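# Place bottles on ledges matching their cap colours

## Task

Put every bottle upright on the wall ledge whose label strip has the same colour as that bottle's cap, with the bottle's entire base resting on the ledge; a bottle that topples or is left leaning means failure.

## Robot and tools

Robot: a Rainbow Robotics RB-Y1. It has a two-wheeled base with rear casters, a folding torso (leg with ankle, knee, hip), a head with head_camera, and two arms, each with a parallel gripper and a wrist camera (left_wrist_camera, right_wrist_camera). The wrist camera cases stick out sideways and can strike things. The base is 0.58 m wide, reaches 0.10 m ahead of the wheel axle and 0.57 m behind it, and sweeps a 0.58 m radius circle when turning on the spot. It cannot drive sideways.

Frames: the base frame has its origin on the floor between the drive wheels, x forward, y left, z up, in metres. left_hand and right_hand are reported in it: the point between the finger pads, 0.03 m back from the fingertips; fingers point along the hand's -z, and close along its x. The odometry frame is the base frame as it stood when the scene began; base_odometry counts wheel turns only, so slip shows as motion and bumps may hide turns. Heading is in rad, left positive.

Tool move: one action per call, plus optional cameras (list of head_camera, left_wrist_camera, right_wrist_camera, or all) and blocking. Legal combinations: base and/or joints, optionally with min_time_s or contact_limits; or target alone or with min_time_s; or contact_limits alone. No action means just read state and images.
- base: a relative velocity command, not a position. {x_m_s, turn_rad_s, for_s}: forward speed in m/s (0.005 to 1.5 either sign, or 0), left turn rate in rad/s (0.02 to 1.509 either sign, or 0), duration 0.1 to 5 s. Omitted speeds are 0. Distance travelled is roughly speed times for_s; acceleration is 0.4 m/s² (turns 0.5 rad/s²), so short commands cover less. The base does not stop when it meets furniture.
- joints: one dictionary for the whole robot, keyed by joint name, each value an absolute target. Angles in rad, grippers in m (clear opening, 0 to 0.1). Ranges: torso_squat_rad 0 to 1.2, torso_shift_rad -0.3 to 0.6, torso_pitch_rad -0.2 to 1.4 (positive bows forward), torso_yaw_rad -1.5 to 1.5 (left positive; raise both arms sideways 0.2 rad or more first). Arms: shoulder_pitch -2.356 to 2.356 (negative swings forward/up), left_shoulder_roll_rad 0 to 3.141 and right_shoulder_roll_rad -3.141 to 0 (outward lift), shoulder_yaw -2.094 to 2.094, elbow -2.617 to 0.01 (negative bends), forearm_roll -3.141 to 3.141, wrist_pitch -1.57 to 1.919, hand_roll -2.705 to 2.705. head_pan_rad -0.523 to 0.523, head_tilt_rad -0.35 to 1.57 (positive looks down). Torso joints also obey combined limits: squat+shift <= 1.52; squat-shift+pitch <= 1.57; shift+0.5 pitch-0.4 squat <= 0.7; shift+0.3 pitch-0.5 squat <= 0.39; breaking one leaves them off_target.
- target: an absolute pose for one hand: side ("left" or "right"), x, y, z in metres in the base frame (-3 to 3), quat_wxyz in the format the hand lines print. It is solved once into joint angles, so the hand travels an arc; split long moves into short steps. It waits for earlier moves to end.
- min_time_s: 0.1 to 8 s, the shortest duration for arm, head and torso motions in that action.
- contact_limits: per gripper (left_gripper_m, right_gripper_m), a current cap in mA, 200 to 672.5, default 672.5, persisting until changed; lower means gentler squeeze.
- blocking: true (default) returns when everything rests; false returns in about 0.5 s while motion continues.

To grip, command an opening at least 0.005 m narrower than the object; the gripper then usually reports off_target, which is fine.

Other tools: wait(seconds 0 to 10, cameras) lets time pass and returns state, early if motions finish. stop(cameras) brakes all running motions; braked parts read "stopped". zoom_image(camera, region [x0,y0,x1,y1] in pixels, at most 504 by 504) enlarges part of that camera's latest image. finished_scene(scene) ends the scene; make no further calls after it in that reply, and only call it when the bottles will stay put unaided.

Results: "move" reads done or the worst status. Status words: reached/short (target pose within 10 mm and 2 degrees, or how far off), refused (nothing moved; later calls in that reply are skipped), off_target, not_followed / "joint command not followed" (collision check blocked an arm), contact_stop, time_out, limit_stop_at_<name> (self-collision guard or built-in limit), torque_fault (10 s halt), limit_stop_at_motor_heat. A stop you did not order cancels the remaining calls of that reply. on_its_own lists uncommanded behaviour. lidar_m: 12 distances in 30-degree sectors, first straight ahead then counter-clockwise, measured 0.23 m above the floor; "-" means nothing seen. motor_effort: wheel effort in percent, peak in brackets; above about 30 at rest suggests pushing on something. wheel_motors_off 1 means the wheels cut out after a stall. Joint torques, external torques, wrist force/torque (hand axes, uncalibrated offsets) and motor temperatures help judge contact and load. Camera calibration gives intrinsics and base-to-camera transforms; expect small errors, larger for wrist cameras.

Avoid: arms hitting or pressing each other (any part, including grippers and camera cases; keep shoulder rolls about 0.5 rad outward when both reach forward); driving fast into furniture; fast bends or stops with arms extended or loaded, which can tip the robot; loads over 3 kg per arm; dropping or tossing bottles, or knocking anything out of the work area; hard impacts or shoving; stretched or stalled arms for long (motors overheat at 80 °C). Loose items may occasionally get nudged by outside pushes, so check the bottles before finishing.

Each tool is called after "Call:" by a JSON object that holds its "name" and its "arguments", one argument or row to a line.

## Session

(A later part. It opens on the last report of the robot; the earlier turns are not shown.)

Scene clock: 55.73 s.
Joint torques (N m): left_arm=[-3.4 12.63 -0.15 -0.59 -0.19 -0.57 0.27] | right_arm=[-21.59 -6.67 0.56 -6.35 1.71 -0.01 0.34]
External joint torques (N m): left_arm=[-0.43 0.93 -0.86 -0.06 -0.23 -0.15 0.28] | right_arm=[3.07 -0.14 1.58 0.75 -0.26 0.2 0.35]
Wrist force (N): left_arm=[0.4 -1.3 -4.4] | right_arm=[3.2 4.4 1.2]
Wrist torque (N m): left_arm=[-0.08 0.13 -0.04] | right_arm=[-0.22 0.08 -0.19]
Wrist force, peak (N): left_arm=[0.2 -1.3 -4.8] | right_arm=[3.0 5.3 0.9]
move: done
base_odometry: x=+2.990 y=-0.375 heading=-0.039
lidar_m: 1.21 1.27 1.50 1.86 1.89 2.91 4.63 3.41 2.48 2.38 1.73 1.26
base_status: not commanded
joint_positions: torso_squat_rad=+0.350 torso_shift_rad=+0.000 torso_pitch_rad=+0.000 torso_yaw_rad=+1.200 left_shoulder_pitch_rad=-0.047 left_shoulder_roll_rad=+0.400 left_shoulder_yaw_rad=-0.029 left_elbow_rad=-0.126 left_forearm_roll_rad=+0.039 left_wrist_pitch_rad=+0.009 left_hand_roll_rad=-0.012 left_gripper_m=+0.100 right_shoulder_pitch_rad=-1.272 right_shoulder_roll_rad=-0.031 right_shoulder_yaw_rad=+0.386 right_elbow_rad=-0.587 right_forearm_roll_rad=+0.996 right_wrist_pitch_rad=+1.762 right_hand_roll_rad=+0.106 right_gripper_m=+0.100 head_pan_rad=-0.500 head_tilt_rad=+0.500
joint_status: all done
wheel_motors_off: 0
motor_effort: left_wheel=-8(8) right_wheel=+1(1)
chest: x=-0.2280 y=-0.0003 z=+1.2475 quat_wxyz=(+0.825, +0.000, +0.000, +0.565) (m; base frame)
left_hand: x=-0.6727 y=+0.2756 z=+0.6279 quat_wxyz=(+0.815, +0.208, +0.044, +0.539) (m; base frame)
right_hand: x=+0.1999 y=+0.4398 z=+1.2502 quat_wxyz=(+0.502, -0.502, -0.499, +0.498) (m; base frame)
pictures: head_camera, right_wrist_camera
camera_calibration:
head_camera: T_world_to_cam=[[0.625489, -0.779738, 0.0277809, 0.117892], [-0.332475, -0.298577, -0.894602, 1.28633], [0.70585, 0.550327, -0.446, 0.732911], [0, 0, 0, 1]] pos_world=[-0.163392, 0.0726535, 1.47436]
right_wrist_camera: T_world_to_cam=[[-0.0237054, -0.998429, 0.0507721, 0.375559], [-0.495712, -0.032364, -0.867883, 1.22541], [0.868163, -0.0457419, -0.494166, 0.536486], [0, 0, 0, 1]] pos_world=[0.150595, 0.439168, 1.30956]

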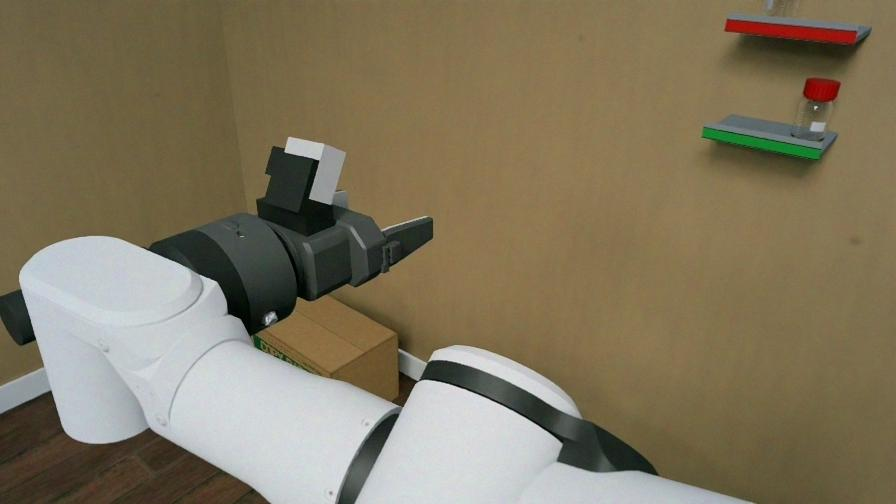

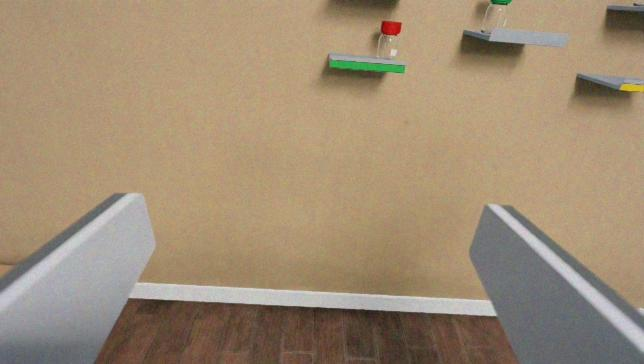

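Call:
{"name": "move", "arguments": {
  "target": {"side": "right", "x": 0.28, "y": 0.2, "z": 1.25, "quat_wxyz": [0.4056, -0.4056, -0.5792, 0.5792]},
  "min_time_s": 2
}}

Call:
{"name": "move", "arguments": {
  "joints": {"torso_yaw_rad": 0, "head_pan_rad": 0, "head_tilt_rad": 0.2}
}}

Call:
{"name": "move", "arguments": {
  "target": {"side": "right", "x": 0.25, "y": -0.42, "z": 1.42, "quat_wxyz": [0.5, -0.5, -0.5, 0.5]},
  "min_time_s": 2
}}

Call:
{"name": "move", "arguments": {
  "target": {"side": "right", "x": 0.40, "y": -0.52, "z": 1.42, "quat_wxyz": [0.5, -0.5, -0.5, 0.5]},
  "min_time_s": 2
}}

Call:
{"name": "move", "arguments": {
  "target": {"side": "right", "x": 0.25, "y": -0.52, "z": 1.22, "quat_wxyz": [0.5, -0.5, -0.5, 0.5]},
  "min_time_s": 2,
  "cameras": ["head_camera"]
}}

Scene clock: 61.73 s.
Joint torques (N m): left_arm=[-3.52 12.81 -0.03 -0.58 -0.09 -0.38 0.25] | right_arm=[-8.47 -6.64 -3.24 -6.12 1.03 -1.41 0.04]
External joint torques (N m): left_arm=[-0.55 1.11 -0.75 -0.06 -0.13 0.04 0.26] | right_arm=[1.16 -0.84 0.07 0.52 -0.28 0.11 0.05]
Wrist force (N): left_arm=[0.1 -1.2 -4.5] | right_arm=[3.6 5.0 0.0]
Wrist torque (N m): left_arm=[-0.09 0.07 -0.04] | right_arm=[-0.26 0.12 -0.19]
Wrist force, peak (N): left_arm=[0.2 -1.4 -4.9] | right_arm=[3.9 5.3 -0.8]
move: done
base_odometry: x=+2.990 y=-0.375 heading=-0.039
lidar_m: 1.21 1.27 1.50 1.86 1.88 2.90 4.62 3.41 2.47 2.38 1.72 1.26
base_status: not commanded
joint_positions: torso_squat_rad=+0.350 torso_shift_rad=+0.000 torso_pitch_rad=+0.000 torso_yaw_rad=+1.200 left_shoulder_pitch_rad=-0.048 left_shoulder_roll_rad=+0.400 left_shoulder_yaw_rad=-0.029 left_elbow_rad=-0.126 left_forearm_roll_rad=+0.039 left_wrist_pitch_rad=+0.009 left_hand_roll_rad=-0.012 left_gripper_m=+0.100 right_shoulder_pitch_rad=-0.085 right_shoulder_roll_rad=-0.376 right_shoulder_yaw_rad=+0.109 right_elbow_rad=-2.479 right_forearm_roll_rad=+0.875 right_wrist_pitch_rad=+1.489 right_hand_roll_rad=+0.859 right_gripper_m=+0.100 head_pan_rad=-0.500 head_tilt_rad=+0.500
joint_status: all done
wheel_motors_off: 0
motor_effort: left_wheel=-9(9) right_wheel=+0(2)
chest: x=-0.2280 y=-0.0002 z=+1.2475 quat_wxyz=(+0.825, +0.000, +0.000, +0.565) (m; base frame)
left_hand: x=-0.6727 y=+0.2756 z=+0.6279 quat_wxyz=(+0.815, +0.208, +0.044, +0.539) (m; base frame)
right_hand: x=+0.2793 y=+0.2000 z=+1.2503 quat_wxyz=(+0.406, -0.407, -0.580, +0.578) (m; base frame)
right_hand_status: reached (checked arc, planned for 2.0 s): 1 mm and 0.2 deg off.
pictures: none

Scene clock: 64.53 s.
Joint torques (N m): left_arm=[-2.45 12.41 0.31 -0.25 0.02 -0.58 0.26] | right_arm=[-8.81 -6.38 -3.23 -6.18 1.24 -1.34 -0.18]
External joint torques (N m): left_arm=[0.47 0.73 -0.4 0.26 -0.02 -0.16 0.26] | right_arm=[0.79 -0.57 0.09 0.48 -0.08 0.18 -0.17]
Wrist force (N): left_arm=[0.3 -1.2 -4.4] | right_arm=[3.5 5.0 0.6]
Wrist torque (N m): left_arm=[-0.08 0.12 -0.03] | right_arm=[-0.29 0.11 -0.19]
Wrist force, peak (N): left_arm=[0.0 -1.2 -4.9] | right_arm=[3.5 5.8 0.3]
move: done
base_odometry: x=+2.990 y=-0.375 heading=-0.039
lidar_m: 1.22 1.27 1.50 1.86 1.88 2.91 4.62 3.41 2.47 2.38 1.73 1.26
base_status: not commanded
joint_positions: torso_squat_rad=+0.350 torso_shift_rad=+0.000 torso_pitch_rad=+0.000 torso_yaw_rad=+0.000 left_shoulder_pitch_rad=-0.048 left_shoulder_roll_rad=+0.400 left_shoulder_yaw_rad=-0.029 left_elbow_rad=-0.126 left_forearm_roll_rad=+0.039 left_wrist_pitch_rad=+0.009 left_hand_roll_rad=-0.012 left_gripper_m=+0.100 right_shoulder_pitch_rad=-0.085 right_shoulder_roll_rad=-0.376 right_shoulder_yaw_rad=+0.109 right_elbow_rad=-2.479 right_forearm_roll_rad=+0.875 right_wrist_pitch_rad=+1.489 right_hand_roll_rad=+0.859 right_gripper_m=+0.100 head_pan_rad=+0.000 head_tilt_rad=+0.200
joint_status: all done
wheel_motors_off: 0
motor_effort: left_wheel=-9(9) right_wheel=+1(2)
chest: x=-0.2280 y=-0.0002 z=+1.2475 quat_wxyz=(+1.000, +0.000, +0.000, +0.000) (m; base frame)
left_hand: x=-0.1322 y=+0.5145 z=+0.6281 quat_wxyz=(+0.977, +0.197, -0.081, -0.016) (m; base frame)
right_hand: x=+0.1424 y=-0.4005 z=+1.2499 quat_wxyz=(+0.661, -0.663, -0.249, +0.248) (m; base frame)
pictures: none

Scene clock: 66.87 s.
Joint torques (N m): left_arm=[-2.51 12.81 0.22 -0.34 0.01 -0.44 0.33] | right_arm=[-12.71 -16.91 -6.29 -2.94 0.55 -1.65 0.09]
External joint torques (N m): left_arm=[0.41 1.13 -0.49 0.17 -0.03 -0.02 0.33] | right_arm=[0.1 -0.98 0.3 0.65 0.04 0.3 0.09]
Wrist force (N): left_arm=[-0.2 -1.2 -4.6] | right_arm=[2.9 4.4 0.2]
Wrist torque (N m): left_arm=[-0.10 0.05 -0.04] | right_arm=[-0.24 0.07 -0.19]
Wrist force, peak (N): left_arm=[0.1 -1.2 -4.8] | right_arm=[4.4 5.5 0.7]
move: done
base_odometry: x=+2.990 y=-0.375 heading=-0.039
lidar_m: 1.21 1.27 1.50 1.86 1.88 2.90 4.63 3.41 2.48 2.38 1.72 1.26
base_status: not commanded
joint_positions: torso_squat_rad=+0.350 torso_shift_rad=+0.000 torso_pitch_rad=+0.000 torso_yaw_rad=+0.000 left_shoulder_pitch_rad=-0.048 left_shoulder_roll_rad=+0.400 left_shoulder_yaw_rad=-0.029 left_elbow_rad=-0.126 left_forearm_roll_rad=+0.039 left_wrist_pitch_rad=+0.009 left_hand_roll_rad=-0.012 left_gripper_m=+0.100 right_shoulder_pitch_rad=-0.374 right_shoulder_roll_rad=-0.973 right_shoulder_yaw_rad=-0.518 right_elbow_rad=-2.044 right_forearm_roll_rad=-0.835 right_wrist_pitch_rad=+1.058 right_hand_roll_rad=+1.327 right_gripper_m=+0.100 head_pan_rad=+0.000 head_tilt_rad=+0.200
joint_status: all done
wheel_motors_off: 0
motor_effort: left_wheel=-9(9) right_wheel=+0(2)
chest: x=-0.2280 y=-0.0002 z=+1.2475 quat_wxyz=(+1.000, +0.000, +0.000, +0.000) (m; base frame)
left_hand: x=-0.1323 y=+0.5145 z=+0.6281 quat_wxyz=(+0.977, +0.197, -0.081, -0.016) (m; base frame)
right_hand: x=+0.2499 y=-0.4199 z=+1.4200 quat_wxyz=(+0.500, -0.500, -0.500, +0.499) (m; base frame)
right_hand_status: reached (checked arc, planned for 2.0 s): 0 mm and 0.1 deg off.
pictures: none

Scene clock: 69.20 s.
Joint torques (N m): left_arm=[-2.79 12.96 0.34 -0.35 -0.06 -0.21 0.22] | right_arm=[-20.87 -16.6 -1.8 -7.4 -0.53 -1.69 -0.12]
External joint torques (N m): left_arm=[0.13 1.27 -0.37 0.16 -0.1 0.21 0.22] | right_arm=[0 -0.65 1.97 1.29 0.01 0.04 -0.11]
Wrist force (N): left_arm=[0.4 -1.3 -4.7] | right_arm=[3.2 5.1 0.3]
Wrist torque (N m): left_arm=[-0.09 0.12 -0.04] | right_arm=[-0.30 0.04 -0.25]
Wrist force, peak (N): left_arm=[-0.1 -1.2 -4.9] | right_arm=[3.5 5.8 1.4]
move: done
base_odometry: x=+2.990 y=-0.375 heading=-0.039
lidar_m: 1.21 1.25 1.50 1.86 1.89 2.90 4.63 3.41 2.48 2.38 1.72 1.26
base_status: not commanded
joint_positions: torso_squat_rad=+0.350 torso_shift_rad=+0.000 torso_pitch_rad=+0.000 torso_yaw_rad=+0.000 left_shoulder_pitch_rad=-0.048 left_shoulder_roll_rad=+0.400 left_shoulder_yaw_rad=-0.029 left_elbow_rad=-0.126 left_forearm_roll_rad=+0.039 left_wrist_pitch_rad=+0.009 left_hand_roll_rad=-0.012 left_gripper_m=+0.100 right_shoulder_pitch_rad=-0.984 right_shoulder_roll_rad=-0.965 right_shoulder_yaw_rad=-0.274 right_elbow_rad=-0.918 right_forearm_roll_rad=-1.113 right_wrist_pitch_rad=+0.743 right_hand_roll_rad=+2.098 right_gripper_m=+0.100 head_pan_rad=+0.000 head_tilt_rad=+0.200
joint_status: all done
wheel_motors_off: 0
motor_effort: left_wheel=-9(9) right_wheel=+1(2)
chest: x=-0.2280 y=-0.0002 z=+1.2475 quat_wxyz=(+1.000, +0.000, +0.000, +0.000) (m; base frame)
left_hand: x=-0.1323 y=+0.5145 z=+0.6281 quat_wxyz=(+0.977, +0.197, -0.081, -0.016) (m; base frame)
right_hand: x=+0.3994 y=-0.5197 z=+1.4204 quat_wxyz=(+0.502, -0.502, -0.499, +0.497) (m; base frame)
right_hand_status: reached (checked arc, planned for 2.0 s): 1 mm and 0.5 deg off.
pictures: none

Scene clock: 71.53 s.
Joint torques (N m): left_arm=[-2.73 12.73 0.21 -0.33 -0.03 -0.46 0.22] | right_arm=[-8.79 -17.63 -6.93 -7.71 -0.63 -1.66 0.22]
External joint torques (N m): left_arm=[0.19 1.05 -0.5 0.18 -0.07 -0.04 0.23] | right_arm=[1.57 -0.38 -0.41 0.63 -0.06 -0.08 0.23]
Wrist force (N): left_arm=[0.2 -1.5 -4.6] | right_arm=[2.6 5.0 1.0]
Wrist torque (N m): left_arm=[-0.06 0.07 -0.04] | right_arm=[-0.31 -0.01 -0.27]
Wrist force, peak (N): left_arm=[0.3 -1.8 -4.7] | right_arm=[3.1 5.9 0.3]
move: done
base_odometry: x=+2.990 y=-0.375 heading=-0.039
lidar_m: 1.21 1.26 1.51 1.86 1.89 2.90 4.62 3.41 2.47 2.38 1.72 1.26
base_status: not commanded
joint_positions: torso_squat_rad=+0.350 torso_shift_rad=+0.000 torso_pitch_rad=+0.000 torso_yaw_rad=+0.000 left_shoulder_pitch_rad=-0.048 left_shoulder_roll_rad=+0.400 left_shoulder_yaw_rad=-0.029 left_elbow_rad=-0.126 left_forearm_roll_rad=+0.039 left_wrist_pitch_rad=+0.009 left_hand_roll_rad=-0.012 left_gripper_m=+0.100 right_shoulder_pitch_rad=-0.036 right_shoulder_roll_rad=-0.689 right_shoulder_yaw_rad=-0.589 right_elbow_rad=-1.670 right_forearm_roll_rad=-1.370 right_wrist_pitch_rad=+0.615 right_hand_roll_rad=+2.232 right_gripper_m=+0.100 head_pan_rad=+0.000 head_tilt_rad=+0.200
joint_status: all done
wheel_motors_off: 0
motor_effort: left_wheel=-9(9) right_wheel=+2(2)
chest: x=-0.2280 y=-0.0002 z=+1.2475 quat_wxyz=(+1.000, +0.000, +0.000, +0.000) (m; base frame)
left_hand: x=-0.1323 y=+0.5145 z=+0.6281 quat_wxyz=(+0.977, +0.197, -0.081, -0.016) (m; base frame)
right_hand: x=+0.2501 y=-0.5199 z=+1.2201 quat_wxyz=(+0.500, -0.500, -0.500, +0.500) (m; base frame)
right_hand_status: reached (checked arc, planned for 2.0 s): 0 mm and 0.0 deg off.
pictures: head_camera
camera_calibration:
head_camera: T_world_to_cam=[[-0.0313303, -0.999322, 0.0193469, -0.0300588], [-0.16285, -0.013994, -0.986552, 1.45297], [0.986153, -0.0340596, -0.162301, 0.381086], [0, 0, 0, 1]] pos_world=[-0.140135, 0.00327413, 1.49586]

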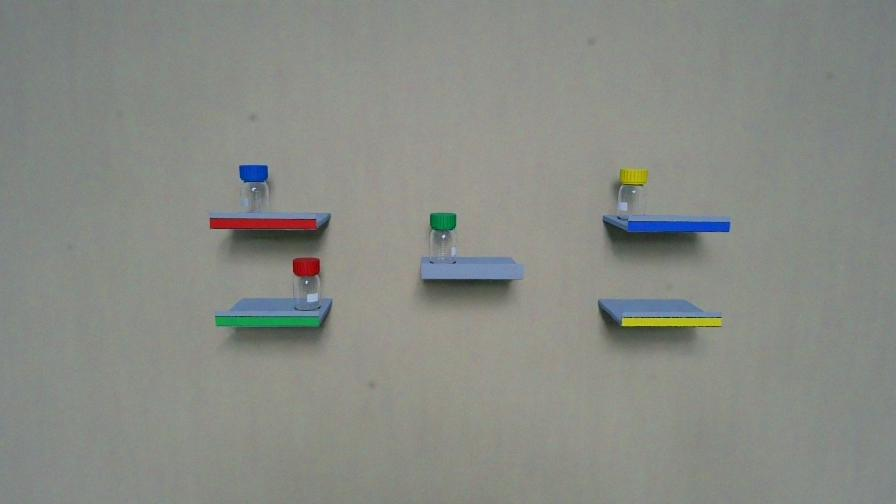

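Call:
{"name": "move", "arguments": {
  "target": {"side": "right", "x": 0.22, "y": -0.45, "z": 1.32, "quat_wxyz": [0.5, -0.5, -0.5, 0.5]},
  "min_time_s": 1.5
}}

Call:
{"name": "move", "arguments": {
  "target": {"side": "left", "x": 0.22, "y": 0.42, "z": 1.32, "quat_wxyz": [0.5, 0.5, -0.5, -0.5]},
  "min_time_s": 3
}}

Call:
{"name": "move", "arguments": {
  "base": {"x_m_s": 0.4, "for_s": 1.825},
  "joints": {"head_tilt_rad": 0.3},
  "cameras": ["all"]
}}

Scene clock: 73.80 s.
Joint torques (N m): left_arm=[-2.75 12.71 0.01 -0.26 -0.14 -0.49 0.25] | right_arm=[-7.7 -16.86 -6.5 -5.45 -0.03 -1.71 -0.01]
External joint torques (N m): left_arm=[0.17 1.02 -0.7 0.25 -0.17 -0.07 0.25] | right_arm=[1.73 -1.4 0.07 0.28 -0.14 0.29 0]
Wrist force (N): left_arm=[0.2 -1.5 -4.5] | right_arm=[3.5 5.1 1.5]
Wrist torque (N m): left_arm=[-0.05 0.10 -0.05] | right_arm=[-0.32 0.11 -0.04]
Wrist force, peak (N): left_arm=[-0.2 -1.0 -4.8] | right_arm=[3.1 5.7 0.8]
move: done
base_odometry: x=+2.990 y=-0.375 heading=-0.039
lidar_m: 1.22 1.26 1.51 1.86 1.89 2.90 4.62 3.41 2.46 2.37 1.73 1.26
base_status: not commanded
joint_positions: torso_squat_rad=+0.350 torso_shift_rad=+0.000 torso_pitch_rad=+0.000 torso_yaw_rad=+0.000 left_shoulder_pitch_rad=-0.048 left_shoulder_roll_rad=+0.400 left_shoulder_yaw_rad=-0.029 left_elbow_rad=-0.126 left_forearm_roll_rad=+0.039 left_wrist_pitch_rad=+0.009 left_hand_roll_rad=-0.012 left_gripper_m=+0.100 right_shoulder_pitch_rad=-0.033 right_shoulder_roll_rad=-0.763 right_shoulder_yaw_rad=-0.636 right_elbow_rad=-2.111 right_forearm_roll_rad=-0.949 right_wrist_pitch_rad=+0.838 right_hand_roll_rad=+1.580 right_gripper_m=+0.100 head_pan_rad=+0.000 head_tilt_rad=+0.200
joint_status: all done
wheel_motors_off: 0
motor_effort: left_wheel=-8(9) right_wheel=+0(2)
chest: x=-0.2280 y=-0.0002 z=+1.2475 quat_wxyz=(+1.000, +0.000, +0.000, +0.000) (m; base frame)
left_hand: x=-0.1323 y=+0.5145 z=+0.6281 quat_wxyz=(+0.977, +0.197, -0.081, -0.016) (m; base frame)
right_hand: x=+0.2200 y=-0.4501 z=+1.3202 quat_wxyz=(+0.499, -0.500, -0.501, +0.500) (m; base frame)
right_hand_status: reached (checked arc, planned for 1.5 s): 0 mm and 0.1 deg off.
pictures: none

Scene clock: 77.13 s.
Joint torques (N m): left_arm=[-7.47 14.86 12.33 -2.02 -0.61 -0.71 0.18] | right_arm=[-8.18 -17.51 -6.64 -5.4 -0.04 -1.76 0.05]
External joint torques (N m): left_arm=[0.31 1.41 0.94 -0.64 0.08 0.04 0.16] | right_arm=[1.25 -2.05 -0.07 0.32 -0.15 0.25 0.06]
Wrist force (N): left_arm=[0.8 -5.2 1.2] | right_arm=[2.5 4.2 0.4]
Wrist torque (N m): left_arm=[0.21 0.13 -0.03] | right_arm=[-0.19 0.01 -0.04]
Wrist force, peak (N): left_arm=[1.1 -5.2 1.4] | right_arm=[3.3 5.6 1.3]
move: done
base_odometry: x=+2.990 y=-0.375 heading=-0.039
lidar_m: 1.21 1.27 1.50 1.86 1.89 2.90 4.63 3.41 2.47 2.37 1.73 1.27
base_status: not commanded
joint_positions: torso_squat_rad=+0.350 torso_shift_rad=+0.000 torso_pitch_rad=+0.000 torso_yaw_rad=+0.000 left_shoulder_pitch_rad=+0.404 left_shoulder_roll_rad=+1.356 left_shoulder_yaw_rad=+0.455 left_elbow_rad=-2.210 left_forearm_roll_rad=+0.244 left_wrist_pitch_rad=+0.439 left_hand_roll_rad=-0.376 left_gripper_m=+0.100 right_shoulder_pitch_rad=-0.033 right_shoulder_roll_rad=-0.763 right_shoulder_yaw_rad=-0.636 right_elbow_rad=-2.111 right_forearm_roll_rad=-0.949 right_wrist_pitch_rad=+0.838 right_hand_roll_rad=+1.580 right_gripper_m=+0.100 head_pan_rad=+0.000 head_tilt_rad=+0.200
joint_status: all done
wheel_motors_off: 0
motor_effort: left_wheel=-8(9) right_wheel=+0(2)
chest: x=-0.2280 y=-0.0002 z=+1.2475 quat_wxyz=(+1.000, +0.000, +0.000, +0.000) (m; base frame)
left_hand: x=+0.2193 y=+0.4201 z=+1.3204 quat_wxyz=(+0.500, +0.501, -0.500, -0.499) (m; base frame)
left_hand_status: reached (checked arc, planned for 3.0 s): 1 mm and 0.2 deg off.
right_hand: x=+0.2199 y=-0.4502 z=+1.3202 quat_wxyz=(+0.499, -0.500, -0.501, +0.500) (m; base frame)
pictures: none

Scene clock: 80.63 s.
Joint torques (N m): left_arm=[-7.59 14.79 12.41 -1.89 -0.62 -0.71 0.06] | right_arm=[-8.22 -17.41 -6.43 -5.24 0.18 -1.74 0.17]
External joint torques (N m): left_arm=[0.18 1.34 1.03 -0.51 0.06 0.04 0.05] | right_arm=[1.21 -1.95 0.14 0.49 0.07 0.27 0.18]
Wrist force (N): left_arm=[1.0 -5.1 0.7] | right_arm=[3.2 4.5 0.5]
Wrist torque (N m): left_arm=[0.17 0.12 -0.02] | right_arm=[-0.24 0.08 0.00]
Wrist force, peak (N): left_arm=[1.0 -5.4 1.1] | right_arm=[3.3 5.8 0.7]
move: done
base_odometry: x=+3.723 y=-0.403 heading=-0.038
lidar_m: 0.49 0.51 0.70 1.25 2.04 3.01 5.36 3.04 2.50 1.89 0.70 0.51
base_status: done (sent for 1.83 of 1.83 s)
joint_positions: torso_squat_rad=+0.350 torso_shift_rad=+0.000 torso_pitch_rad=+0.000 torso_yaw_rad=+0.000 left_shoulder_pitch_rad=+0.405 left_shoulder_roll_rad=+1.356 left_shoulder_yaw_rad=+0.455 left_elbow_rad=-2.210 left_forearm_roll_rad=+0.244 left_wrist_pitch_rad=+0.439 left_hand_roll_rad=-0.376 left_gripper_m=+0.100 right_shoulder_pitch_rad=-0.033 right_shoulder_roll_rad=-0.763 right_shoulder_yaw_rad=-0.636 right_elbow_rad=-2.111 right_forearm_roll_rad=-0.949 right_wrist_pitch_rad=+0.838 right_hand_roll_rad=+1.580 right_gripper_m=+0.100 head_pan_rad=+0.000 head_tilt_rad=+0.300
joint_status: all done
wheel_motors_off: 0
motor_effort: left_wheel=-1(30) right_wheel=-3(24)
chest: x=-0.2280 y=-0.0002 z=+1.2475 quat_wxyz=(+1.000, +0.000, +0.000, +0.000) (m; base frame)
left_hand: x=+0.2192 y=+0.4201 z=+1.3204 quat_wxyz=(+0.500, +0.501, -0.500, -0.499) (m; base frame)
right_hand: x=+0.2199 y=-0.4502 z=+1.3202 quat_wxyz=(+0.499, -0.500, -0.501, +0.500) (m; base frame)
pictures: head_camera, left_wrist_camera, right_wrist_camera
camera_calibration:
head_camera: T_world_to_cam=[[-0.0292441, -0.999322, 0.0223749, -0.0340144], [-0.260525, -0.0139906, -0.965366, 1.40225], [0.965024, -0.0340605, -0.25994, 0.51811], [0, 0, 0, 1]] pos_world=[-0.135661, 0.00327412, 1.48912]
left_wrist_camera: T_world_to_cam=[[-0.033733, -0.999417, -0.00532801, 0.433311], [-0.464819, 0.0204079, -0.88517, 1.28938], [0.884763, -0.0273829, -0.465237, 0.506012], [0, 0, 0, 1]] pos_world=[0.166245, 0.420601, 1.37904]
right_wrist_camera: T_world_to_cam=[[-0.0154881, -0.998559, 0.0513774, -0.518796], [-0.494728, -0.0369998, -0.86826, 1.26539], [0.86891, -0.0388655, -0.493443, 0.514984], [0, 0, 0, 1]] pos_world=[0.170516, -0.451214, 1.37946]

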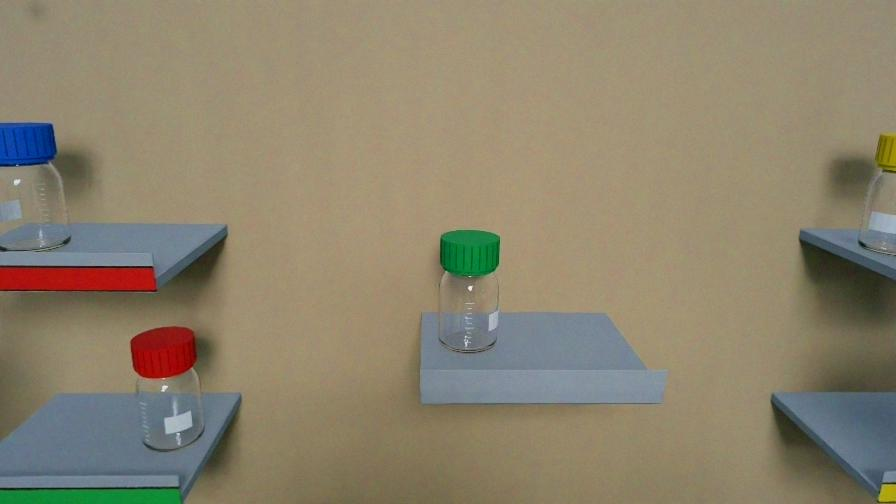

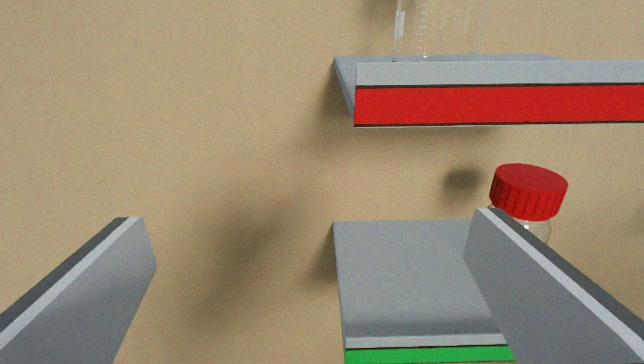

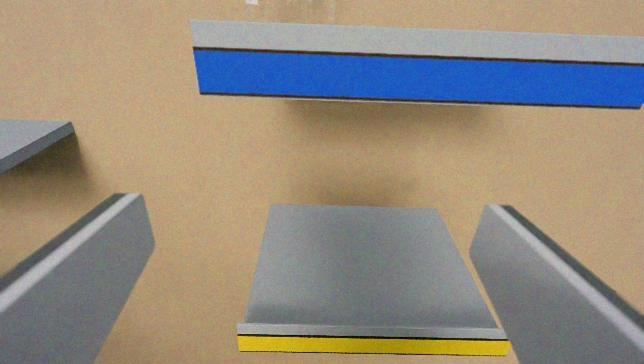

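Call:
{"name": "move", "arguments": {
  "target": {"side": "right", "x": 0.24, "y": -0.42, "z": 1.405, "quat_wxyz": [0.5, -0.5, -0.5, 0.5]},
  "min_time_s": 1.5,
  "cameras": ["all"]
}}

Call:
{"name": "zoom_image", "arguments": {
  "camera": "right_wrist_camera",
  "region": [160, 0, 480, 200]
}}

Scene clock: 87.23 s.
Joint torques (N m): left_arm=[-7.94 15.07 12.21 -1.9 -0.68 -0.63 0.16] | right_arm=[-12.45 -17.65 -3.8 -2.84 0.45 -1.7 -0.2]
External joint torques (N m): left_arm=[-0.17 1.63 0.82 -0.52 0.01 0.12 0.15] | right_arm=[-0.51 -1.75 2.93 0.77 -0.06 0.25 -0.19]
Wrist force (N): left_arm=[1.0 -5.0 1.0] | right_arm=[2.7 4.9 1.2]
Wrist torque (N m): left_arm=[0.18 0.12 -0.03] | right_arm=[-0.26 -0.01 -0.05]
Wrist force, peak (N): left_arm=[1.3 -5.5 1.1] | right_arm=[3.7 5.6 0.3]
move: done
base_odometry: x=+3.723 y=-0.403 heading=-0.038
lidar_m: 0.48 0.51 0.70 1.26 2.04 3.00 5.35 3.03 2.49 1.89 0.70 0.50
base_status: not commanded
joint_positions: torso_squat_rad=+0.350 torso_shift_rad=+0.000 torso_pitch_rad=+0.000 torso_yaw_rad=+0.000 left_shoulder_pitch_rad=+0.405 left_shoulder_roll_rad=+1.356 left_shoulder_yaw_rad=+0.455 left_elbow_rad=-2.210 left_forearm_roll_rad=+0.244 left_wrist_pitch_rad=+0.439 left_hand_roll_rad=-0.376 left_gripper_m=+0.100 right_shoulder_pitch_rad=-0.291 right_shoulder_roll_rad=-0.955 right_shoulder_yaw_rad=-0.550 right_elbow_rad=-2.097 right_forearm_roll_rad=-0.842 right_wrist_pitch_rad=+1.030 right_hand_roll_rad=+1.322 right_gripper_m=+0.100 head_pan_rad=+0.000 head_tilt_rad=+0.300
joint_status: all done
wheel_motors_off: 0
motor_effort: left_wheel=+0(0) right_wheel=-2(4)
chest: x=-0.2280 y=-0.0002 z=+1.2475 quat_wxyz=(+1.000, +0.000, +0.000, +0.000) (m; base frame)
left_hand: x=+0.2192 y=+0.4201 z=+1.3204 quat_wxyz=(+0.500, +0.501, -0.500, -0.499) (m; base frame)
right_hand: x=+0.2397 y=-0.4202 z=+1.4050 quat_wxyz=(+0.500, -0.500, -0.500, +0.500) (m; base frame)
right_hand_status: reached (checked arc, planned for 1.5 s): 0 mm and 0.0 deg off.
pictures: head_camera, left_wrist_camera, right_wrist_camera
camera_calibration:
head_camera: T_world_to_cam=[[-0.0292441, -0.999322, 0.0223749, -0.0340144], [-0.260525, -0.0139906, -0.965366, 1.40225], [0.965024, -0.0340605, -0.25994, 0.51811], [0, 0, 0, 1]] pos_world=[-0.135661, 0.00327412, 1.48912]
left_wrist_camera: T_world_to_cam=[[-0.033733, -0.999417, -0.00532801, 0.433311], [-0.464819, 0.0204079, -0.88517, 1.28938], [0.884763, -0.0273829, -0.465237, 0.506012], [0, 0, 0, 1]] pos_world=[0.166245, 0.420601, 1.37904]
right_wrist_camera: T_world_to_cam=[[-0.0170203, -0.998522, 0.0516146, -0.492744], [-0.495902, -0.036395, -0.867615, 1.34964], [0.868212, -0.0403628, -0.49455, 0.542024], [0, 0, 0, 1]] pos_world=[0.19031, -0.421018, 1.46446]

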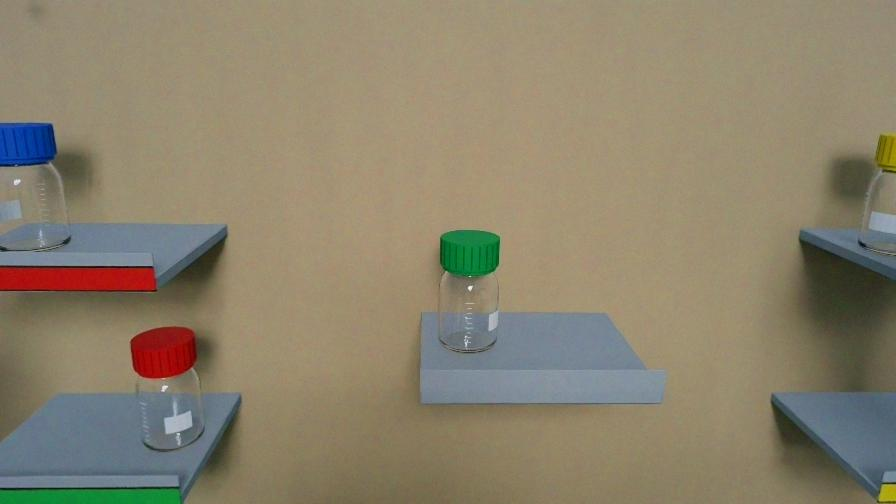

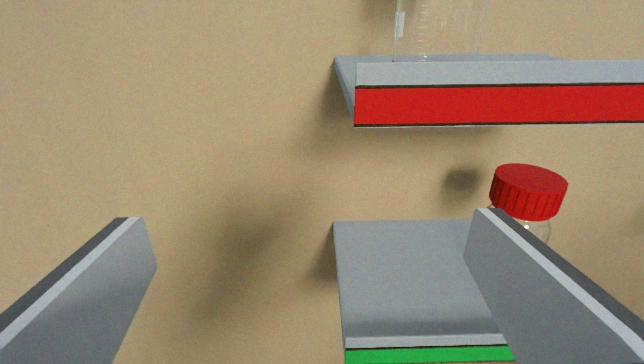

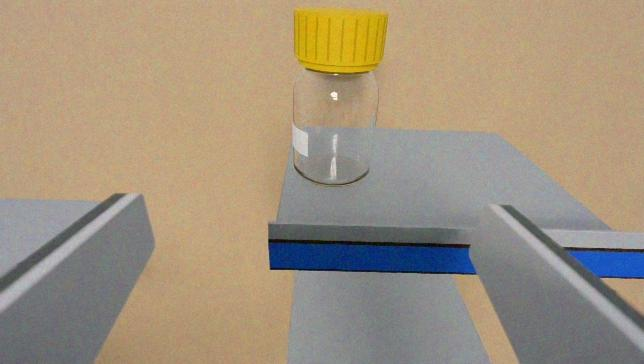

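Scaled by 1.575 from the camera's 644x364 image, which has a finer 1265x715 frame.

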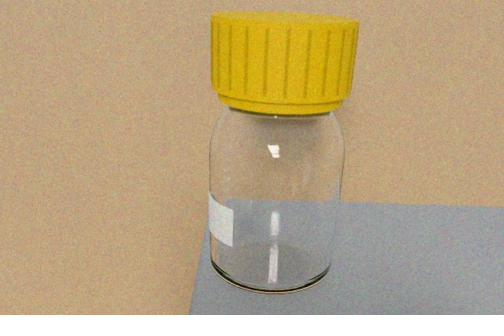

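Call:
{"name": "move", "arguments": {
  "target": {"side": "right", "x": 0.30, "y": -0.44, "z": 1.407, "quat_wxyz": [0.5, -0.5, -0.5, 0.5]},
  "min_time_s": 1,
  "cameras": ["right_wrist_camera"]
}}

Call:
{"name": "zoom_image", "arguments": {
  "camera": "right_wrist_camera",
  "region": [70, 0, 570, 364]
}}

Scene clock: 91.13 s.
Joint torques (N m): left_arm=[-7.93 14.71 12.32 -1.85 -0.72 -0.59 0.12] | right_arm=[-14.99 -18.58 -4.76 -4.39 0.25 -2.09 0.1]
External joint torques (N m): left_arm=[-0.15 1.26 0.93 -0.47 -0.04 0.15 0.11] | right_arm=[0.1 -2.01 2.25 0.64 -0.07 -0.09 0.11]
Wrist force (N): left_arm=[1.1 -5.1 1.0] | right_arm=[2.6 4.7 0.9]
Wrist torque (N m): left_arm=[0.19 0.12 -0.04] | right_arm=[-0.22 0.03 -0.24]
Wrist force, peak (N): left_arm=[1.2 -5.5 1.2] | right_arm=[3.4 5.5 1.6]
move: done
base_odometry: x=+3.723 y=-0.403 heading=-0.038
lidar_m: 0.49 0.51 0.69 1.25 2.04 3.01 5.35 3.02 2.50 1.88 0.69 0.50
base_status: not commanded
joint_positions: torso_squat_rad=+0.350 torso_shift_rad=+0.000 torso_pitch_rad=+0.000 torso_yaw_rad=+0.000 left_shoulder_pitch_rad=+0.405 left_shoulder_roll_rad=+1.356 left_shoulder_yaw_rad=+0.455 left_elbow_rad=-2.210 left_forearm_roll_rad=+0.244 left_wrist_pitch_rad=+0.439 left_hand_roll_rad=-0.376 left_gripper_m=+0.100 right_shoulder_pitch_rad=-0.472 right_shoulder_roll_rad=-0.969 right_shoulder_yaw_rad=-0.399 right_elbow_rad=-1.808 right_forearm_roll_rad=-0.839 right_wrist_pitch_rad=+0.913 right_hand_roll_rad=+1.439 right_gripper_m=+0.100 head_pan_rad=+0.000 head_tilt_rad=+0.300
joint_status: all done
wheel_motors_off: 0
motor_effort: left_wheel=+0(0) right_wheel=-2(3)
chest: x=-0.2280 y=-0.0002 z=+1.2475 quat_wxyz=(+1.000, +0.000, +0.000, +0.000) (m; base frame)
left_hand: x=+0.2192 y=+0.4201 z=+1.3204 quat_wxyz=(+0.500, +0.501, -0.500, -0.499) (m; base frame)
right_hand: x=+0.2999 y=-0.4401 z=+1.4070 quat_wxyz=(+0.500, -0.500, -0.500, +0.500) (m; base frame)
right_hand_status: reached (checked arc, planned for 1.0 s): 0 mm and 0.0 deg off.
pictures: right_wrist_camera
camera_calibration:
right_wrist_camera: T_world_to_cam=[[-0.0172542, -0.99854, 0.0511833, -0.511108], [-0.496091, -0.0358957, -0.867528, 1.38069], [0.868099, -0.0403601, -0.494748, 0.490173], [0, 0, 0, 1]] pos_world=[0.250609, -0.441018, 1.46646]

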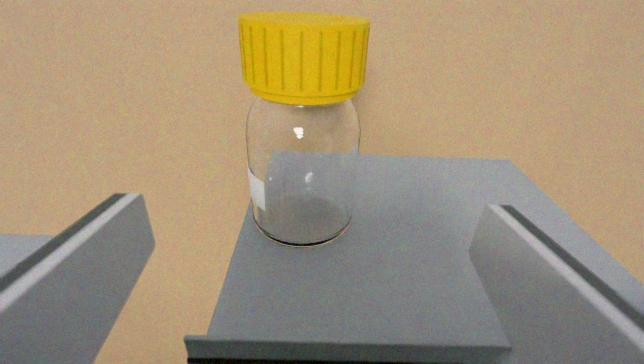

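Scaled by 1.008 from the camera's 644x364 image, which has a finer 1265x715 frame.

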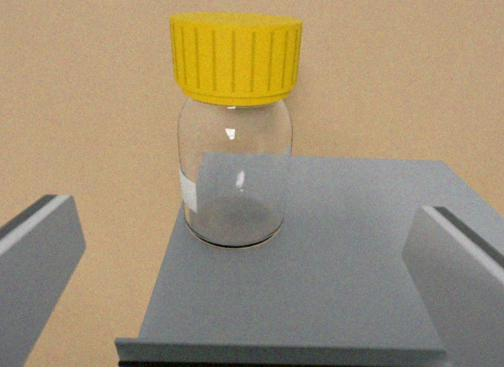

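Call:
{"name": "move", "arguments": {
  "target": {"side": "right", "x": 0.402, "y": -0.439, "z": 1.412, "quat_wxyz": [0.5, -0.5, -0.5, 0.5]},
  "min_time_s": 1.5,
  "cameras": ["head_camera", "right_wrist_camera"]
}}

Scene clock: 94.37 s.
Joint torques (N m): left_arm=[-7.82 15.02 12.33 -1.71 -0.69 -0.77 0.16] | right_arm=[-20.65 -15.38 -3.38 -5.87 0.19 -1.99 -0.14]
External joint torques (N m): left_arm=[-0.04 1.58 0.95 -0.33 -0.01 -0.02 0.14] | right_arm=[0.15 -0.16 2.37 1.4 0.16 0.01 -0.13]
Wrist force (N): left_arm=[1.4 -5.2 0.8] | right_arm=[2.7 4.5 1.1]
Wrist torque (N m): left_arm=[0.21 0.17 -0.03] | right_arm=[-0.24 0.05 -0.23]
Wrist force, peak (N): left_arm=[1.5 -5.4 1.3] | right_arm=[4.0 5.3 0.8]
move: done
base_odometry: x=+3.723 y=-0.403 heading=-0.038
lidar_m: 0.48 0.51 0.71 1.25 2.04 3.00 5.35 3.03 2.49 1.90 0.69 0.51
base_status: not commanded
joint_positions: torso_squat_rad=+0.350 torso_shift_rad=+0.000 torso_pitch_rad=+0.000 torso_yaw_rad=+0.000 left_shoulder_pitch_rad=+0.405 left_shoulder_roll_rad=+1.356 left_shoulder_yaw_rad=+0.455 left_elbow_rad=-2.210 left_forearm_roll_rad=+0.244 left_wrist_pitch_rad=+0.439 left_hand_roll_rad=-0.376 left_gripper_m=+0.100 right_shoulder_pitch_rad=-0.859 right_shoulder_roll_rad=-0.896 right_shoulder_yaw_rad=-0.168 right_elbow_rad=-1.289 right_forearm_roll_rad=-0.821 right_wrist_pitch_rad=+0.744 right_hand_roll_rad=+1.649 right_gripper_m=+0.100 head_pan_rad=+0.000 head_tilt_rad=+0.300
joint_status: all done
wheel_motors_off: 0
motor_effort: left_wheel=+0(1) right_wheel=-3(3)
chest: x=-0.2280 y=-0.0002 z=+1.2475 quat_wxyz=(+1.000, +0.000, +0.000, +0.000) (m; base frame)
left_hand: x=+0.2192 y=+0.4201 z=+1.3204 quat_wxyz=(+0.500, +0.501, -0.500, -0.499) (m; base frame)
right_hand: x=+0.4016 y=-0.4391 z=+1.4121 quat_wxyz=(+0.500, -0.500, -0.500, +0.499) (m; base frame)
right_hand_status: reached (checked arc, planned for 1.5 s): 0 mm and 0.1 deg off.
pictures: head_camera, right_wrist_camera
camera_calibration:
head_camera: T_world_to_cam=[[-0.029148, -0.999325, 0.022348, -0.0339615], [-0.260524, -0.0139897, -0.965366, 1.40225], [0.965027, -0.0339607, -0.259941, 0.518112], [0, 0, 0, 1]] pos_world=[-0.135661, 0.00327391, 1.48912]
right_wrist_camera: T_world_to_cam=[[-0.018568, -0.998521, 0.0511065, -0.508029], [-0.495925, -0.0351864, -0.867652, 1.43595], [0.868167, -0.0414555, -0.494538, 0.403589], [0, 0, 0, 1]] pos_world=[0.352306, -0.440021, 1.47146]

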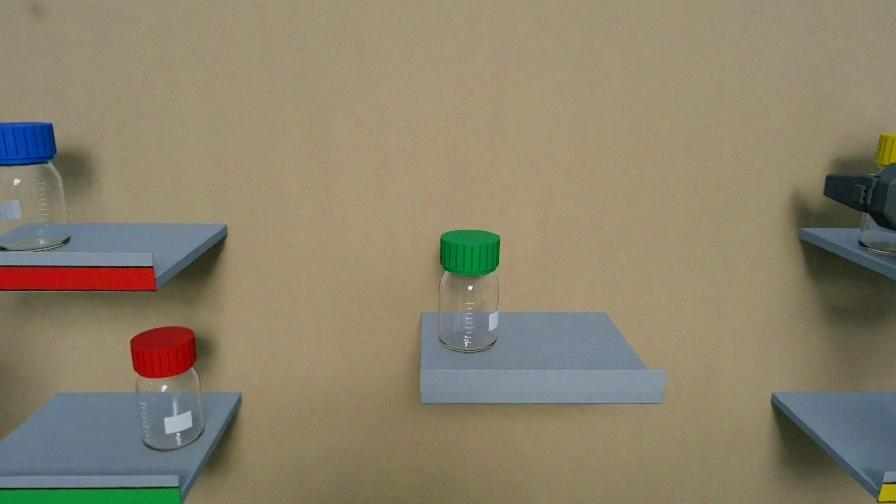

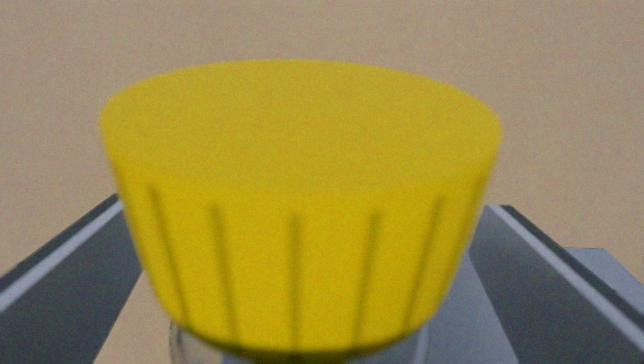

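Call:
{"name": "move", "arguments": {
  "joints": {"right_gripper_m": 0.045},
  "contact_limits": {"right_gripper_m": 350, "left_gripper_m": 350},
  "cameras": ["head_camera", "right_wrist_camera"]
}}

Scene clock: 96.23 s.
Joint torques (N m): left_arm=[-8.08 15.06 12.1 -1.77 -0.67 -0.8 0.03] | right_arm=[-20.96 -15.77 -3.46 -6.21 0.28 -1.87 0.1]
External joint torques (N m): left_arm=[-0.3 1.61 0.72 -0.39 0.02 -0.06 0.01] | right_arm=[-0.15 -0.55 2.28 1.06 0.24 0.14 0.11]
Wrist force (N): left_arm=[1.0 -5.1 1.0] | right_arm=[2.7 3.9 1.1]
Wrist torque (N m): left_arm=[0.19 0.13 -0.03] | right_arm=[-0.20 -0.08 -0.18]
Wrist force, peak (N): left_arm=[1.3 -5.4 1.0] | right_arm=[3.7 4.9 1.0]
move: off_target
base_odometry: x=+3.723 y=-0.403 heading=-0.038
lidar_m: 0.48 0.51 0.70 1.26 2.05 3.00 5.35 3.03 2.50 1.88 0.70 0.51
base_status: not commanded
joint_positions: torso_squat_rad=+0.350 torso_shift_rad=+0.000 torso_pitch_rad=+0.000 torso_yaw_rad=+0.000 left_shoulder_pitch_rad=+0.405 left_shoulder_roll_rad=+1.356 left_shoulder_yaw_rad=+0.455 left_elbow_rad=-2.210 left_forearm_roll_rad=+0.244 left_wrist_pitch_rad=+0.439 left_hand_roll_rad=-0.376 left_gripper_m=+0.100 right_shoulder_pitch_rad=-0.859 right_shoulder_roll_rad=-0.896 right_shoulder_yaw_rad=-0.168 right_elbow_rad=-1.289 right_forearm_roll_rad=-0.821 right_wrist_pitch_rad=+0.744 right_hand_roll_rad=+1.649 right_gripper_m=+0.056 head_pan_rad=+0.000 head_tilt_rad=+0.300
joint_status: right_gripper_m off_target (ended at +0.056, target +0.045)
wheel_motors_off: 0
motor_effort: left_wheel=+0(0) right_wheel=-2(3)
contact_limits: left_gripper_m 350 mA; right_gripper_m 350 mA
chest: x=-0.2280 y=-0.0002 z=+1.2475 quat_wxyz=(+1.000, +0.000, +0.000, +0.000) (m; base frame)
left_hand: x=+0.2192 y=+0.4201 z=+1.3204 quat_wxyz=(+0.500, +0.501, -0.500, -0.499) (m; base frame)
right_hand: x=+0.4016 y=-0.4391 z=+1.4121 quat_wxyz=(+0.500, -0.500, -0.500, +0.499) (m; base frame)
pictures: head_camera, right_wrist_camera
camera_calibration:
head_camera: T_world_to_cam=[[-0.029148, -0.999325, 0.022348, -0.0339615], [-0.260524, -0.0139897, -0.965366, 1.40225], [0.965027, -0.0339607, -0.259941, 0.518112], [0, 0, 0, 1]] pos_world=[-0.135661, 0.00327391, 1.48912]
right_wrist_camera: T_world_to_cam=[[-0.018568, -0.998521, 0.0511065, -0.508029], [-0.495925, -0.0351864, -0.867652, 1.43595], [0.868167, -0.0414555, -0.494538, 0.403589], [0, 0, 0, 1]] pos_world=[0.352306, -0.440021, 1.47146]

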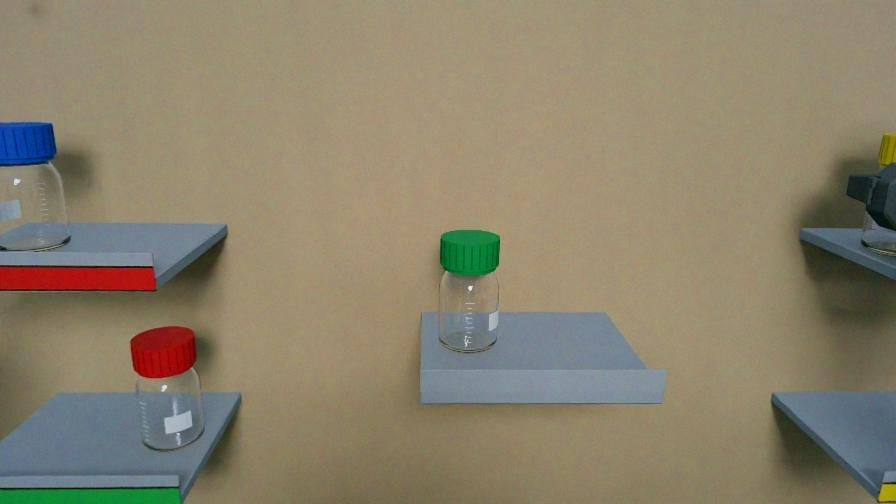

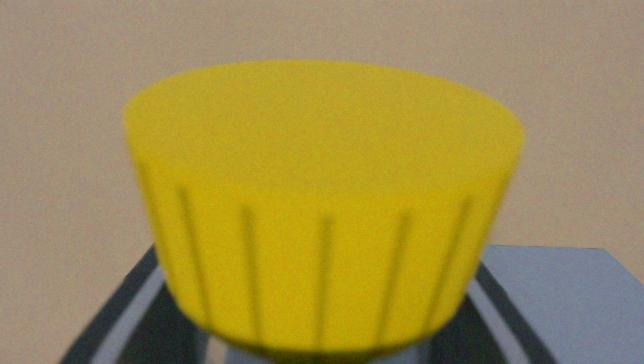

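Call:
{"name": "move", "arguments": {
  "target": {"side": "right", "x": 0.401, "y": -0.439, "z": 1.447, "quat_wxyz": [0.5, -0.5, -0.5, 0.5]},
  "min_time_s": 1,
  "cameras": ["head_camera", "right_wrist_camera"]
}}

Scene clock: 97.87 s.
Joint torques (N m): left_arm=[-8.32 14.68 12.2 -1.83 -0.65 -0.79 0.2] | right_arm=[-21.97 -17.02 -3.4 -6.12 -0.07 -1.93 0.34]
External joint torques (N m): left_arm=[-0.54 1.24 0.81 -0.45 0.03 -0.04 0.18] | right_arm=[-0.87 -2.41 1.98 0.96 -0.09 0.08 0.35]
Wrist force (N): left_arm=[0.9 -5.2 0.9] | right_arm=[3.2 6.3 0.8]
Wrist torque (N m): left_arm=[0.20 0.11 -0.03] | right_arm=[-0.25 0.08 -0.25]
Wrist force, peak (N): left_arm=[1.3 -5.4 1.2] | right_arm=[3.1 6.8 1.6]
move: done
base_odometry: x=+3.723 y=-0.403 heading=-0.038
lidar_m: 0.49 0.51 0.71 1.25 2.03 3.01 5.35 3.03 2.50 1.90 0.70 0.51
base_status: not commanded
joint_positions: torso_squat_rad=+0.350 torso_shift_rad=+0.000 torso_pitch_rad=+0.000 torso_yaw_rad=+0.000 left_shoulder_pitch_rad=+0.405 left_shoulder_roll_rad=+1.356 left_shoulder_yaw_rad=+0.455 left_elbow_rad=-2.210 left_forearm_roll_rad=+0.244 left_wrist_pitch_rad=+0.439 left_hand_roll_rad=-0.376 left_gripper_m=+0.100 right_shoulder_pitch_rad=-0.959 right_shoulder_roll_rad=-0.928 right_shoulder_yaw_rad=-0.152 right_elbow_rad=-1.236 right_forearm_roll_rad=-0.831 right_wrist_pitch_rad=+0.798 right_hand_roll_rad=+1.653 right_gripper_m=+0.056 head_pan_rad=+0.000 head_tilt_rad=+0.300
joint_status: all done
wheel_motors_off: 0
motor_effort: left_wheel=+0(1) right_wheel=-2(3)
contact_limits: left_gripper_m 350 mA; right_gripper_m 350 mA
chest: x=-0.2280 y=-0.0002 z=+1.2475 quat_wxyz=(+1.000, +0.000, +0.000, +0.000) (m; base frame)
left_hand: x=+0.2192 y=+0.4201 z=+1.3204 quat_wxyz=(+0.500, +0.501, -0.500, -0.499) (m; base frame)
right_hand: x=+0.4008 y=-0.4390 z=+1.4468 quat_wxyz=(+0.500, -0.500, -0.500, +0.500) (m; base frame)
right_hand_status: reached (checked arc, planned for 1.0 s): 0 mm and 0.0 deg off.
pictures: head_camera, right_wrist_camera
camera_calibration:
head_camera: T_world_to_cam=[[-0.029148, -0.999325, 0.022348, -0.0339615], [-0.260524, -0.0139897, -0.965366, 1.40225], [0.965027, -0.0339607, -0.259941, 0.518112], [0, 0, 0, 1]] pos_world=[-0.135661, 0.00327391, 1.48912]
right_wrist_camera: T_world_to_cam=[[-0.017337, -0.998548, 0.0510122, -0.510015], [-0.496402, -0.0356916, -0.867359, 1.46521], [0.86792, -0.0403599, -0.495062, 0.422717], [0, 0, 0, 1]] pos_world=[0.351608, -0.439918, 1.50615]

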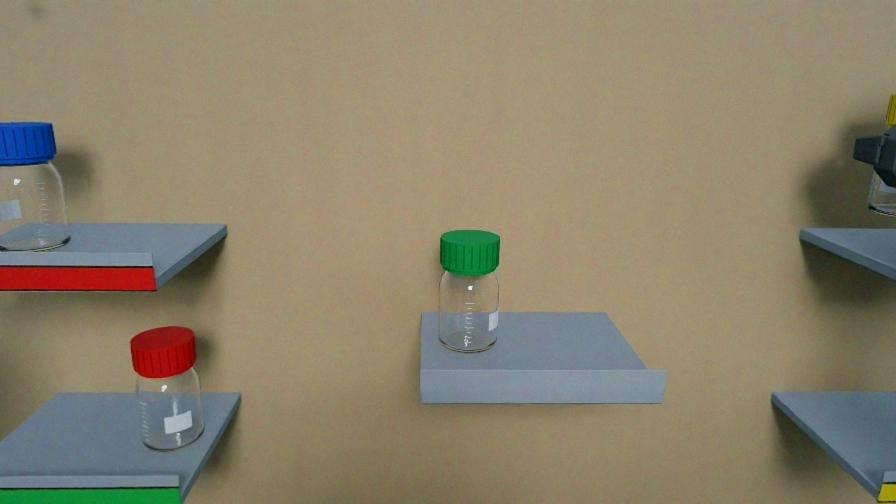

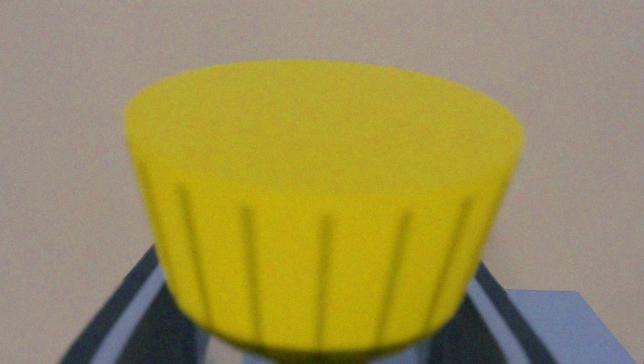

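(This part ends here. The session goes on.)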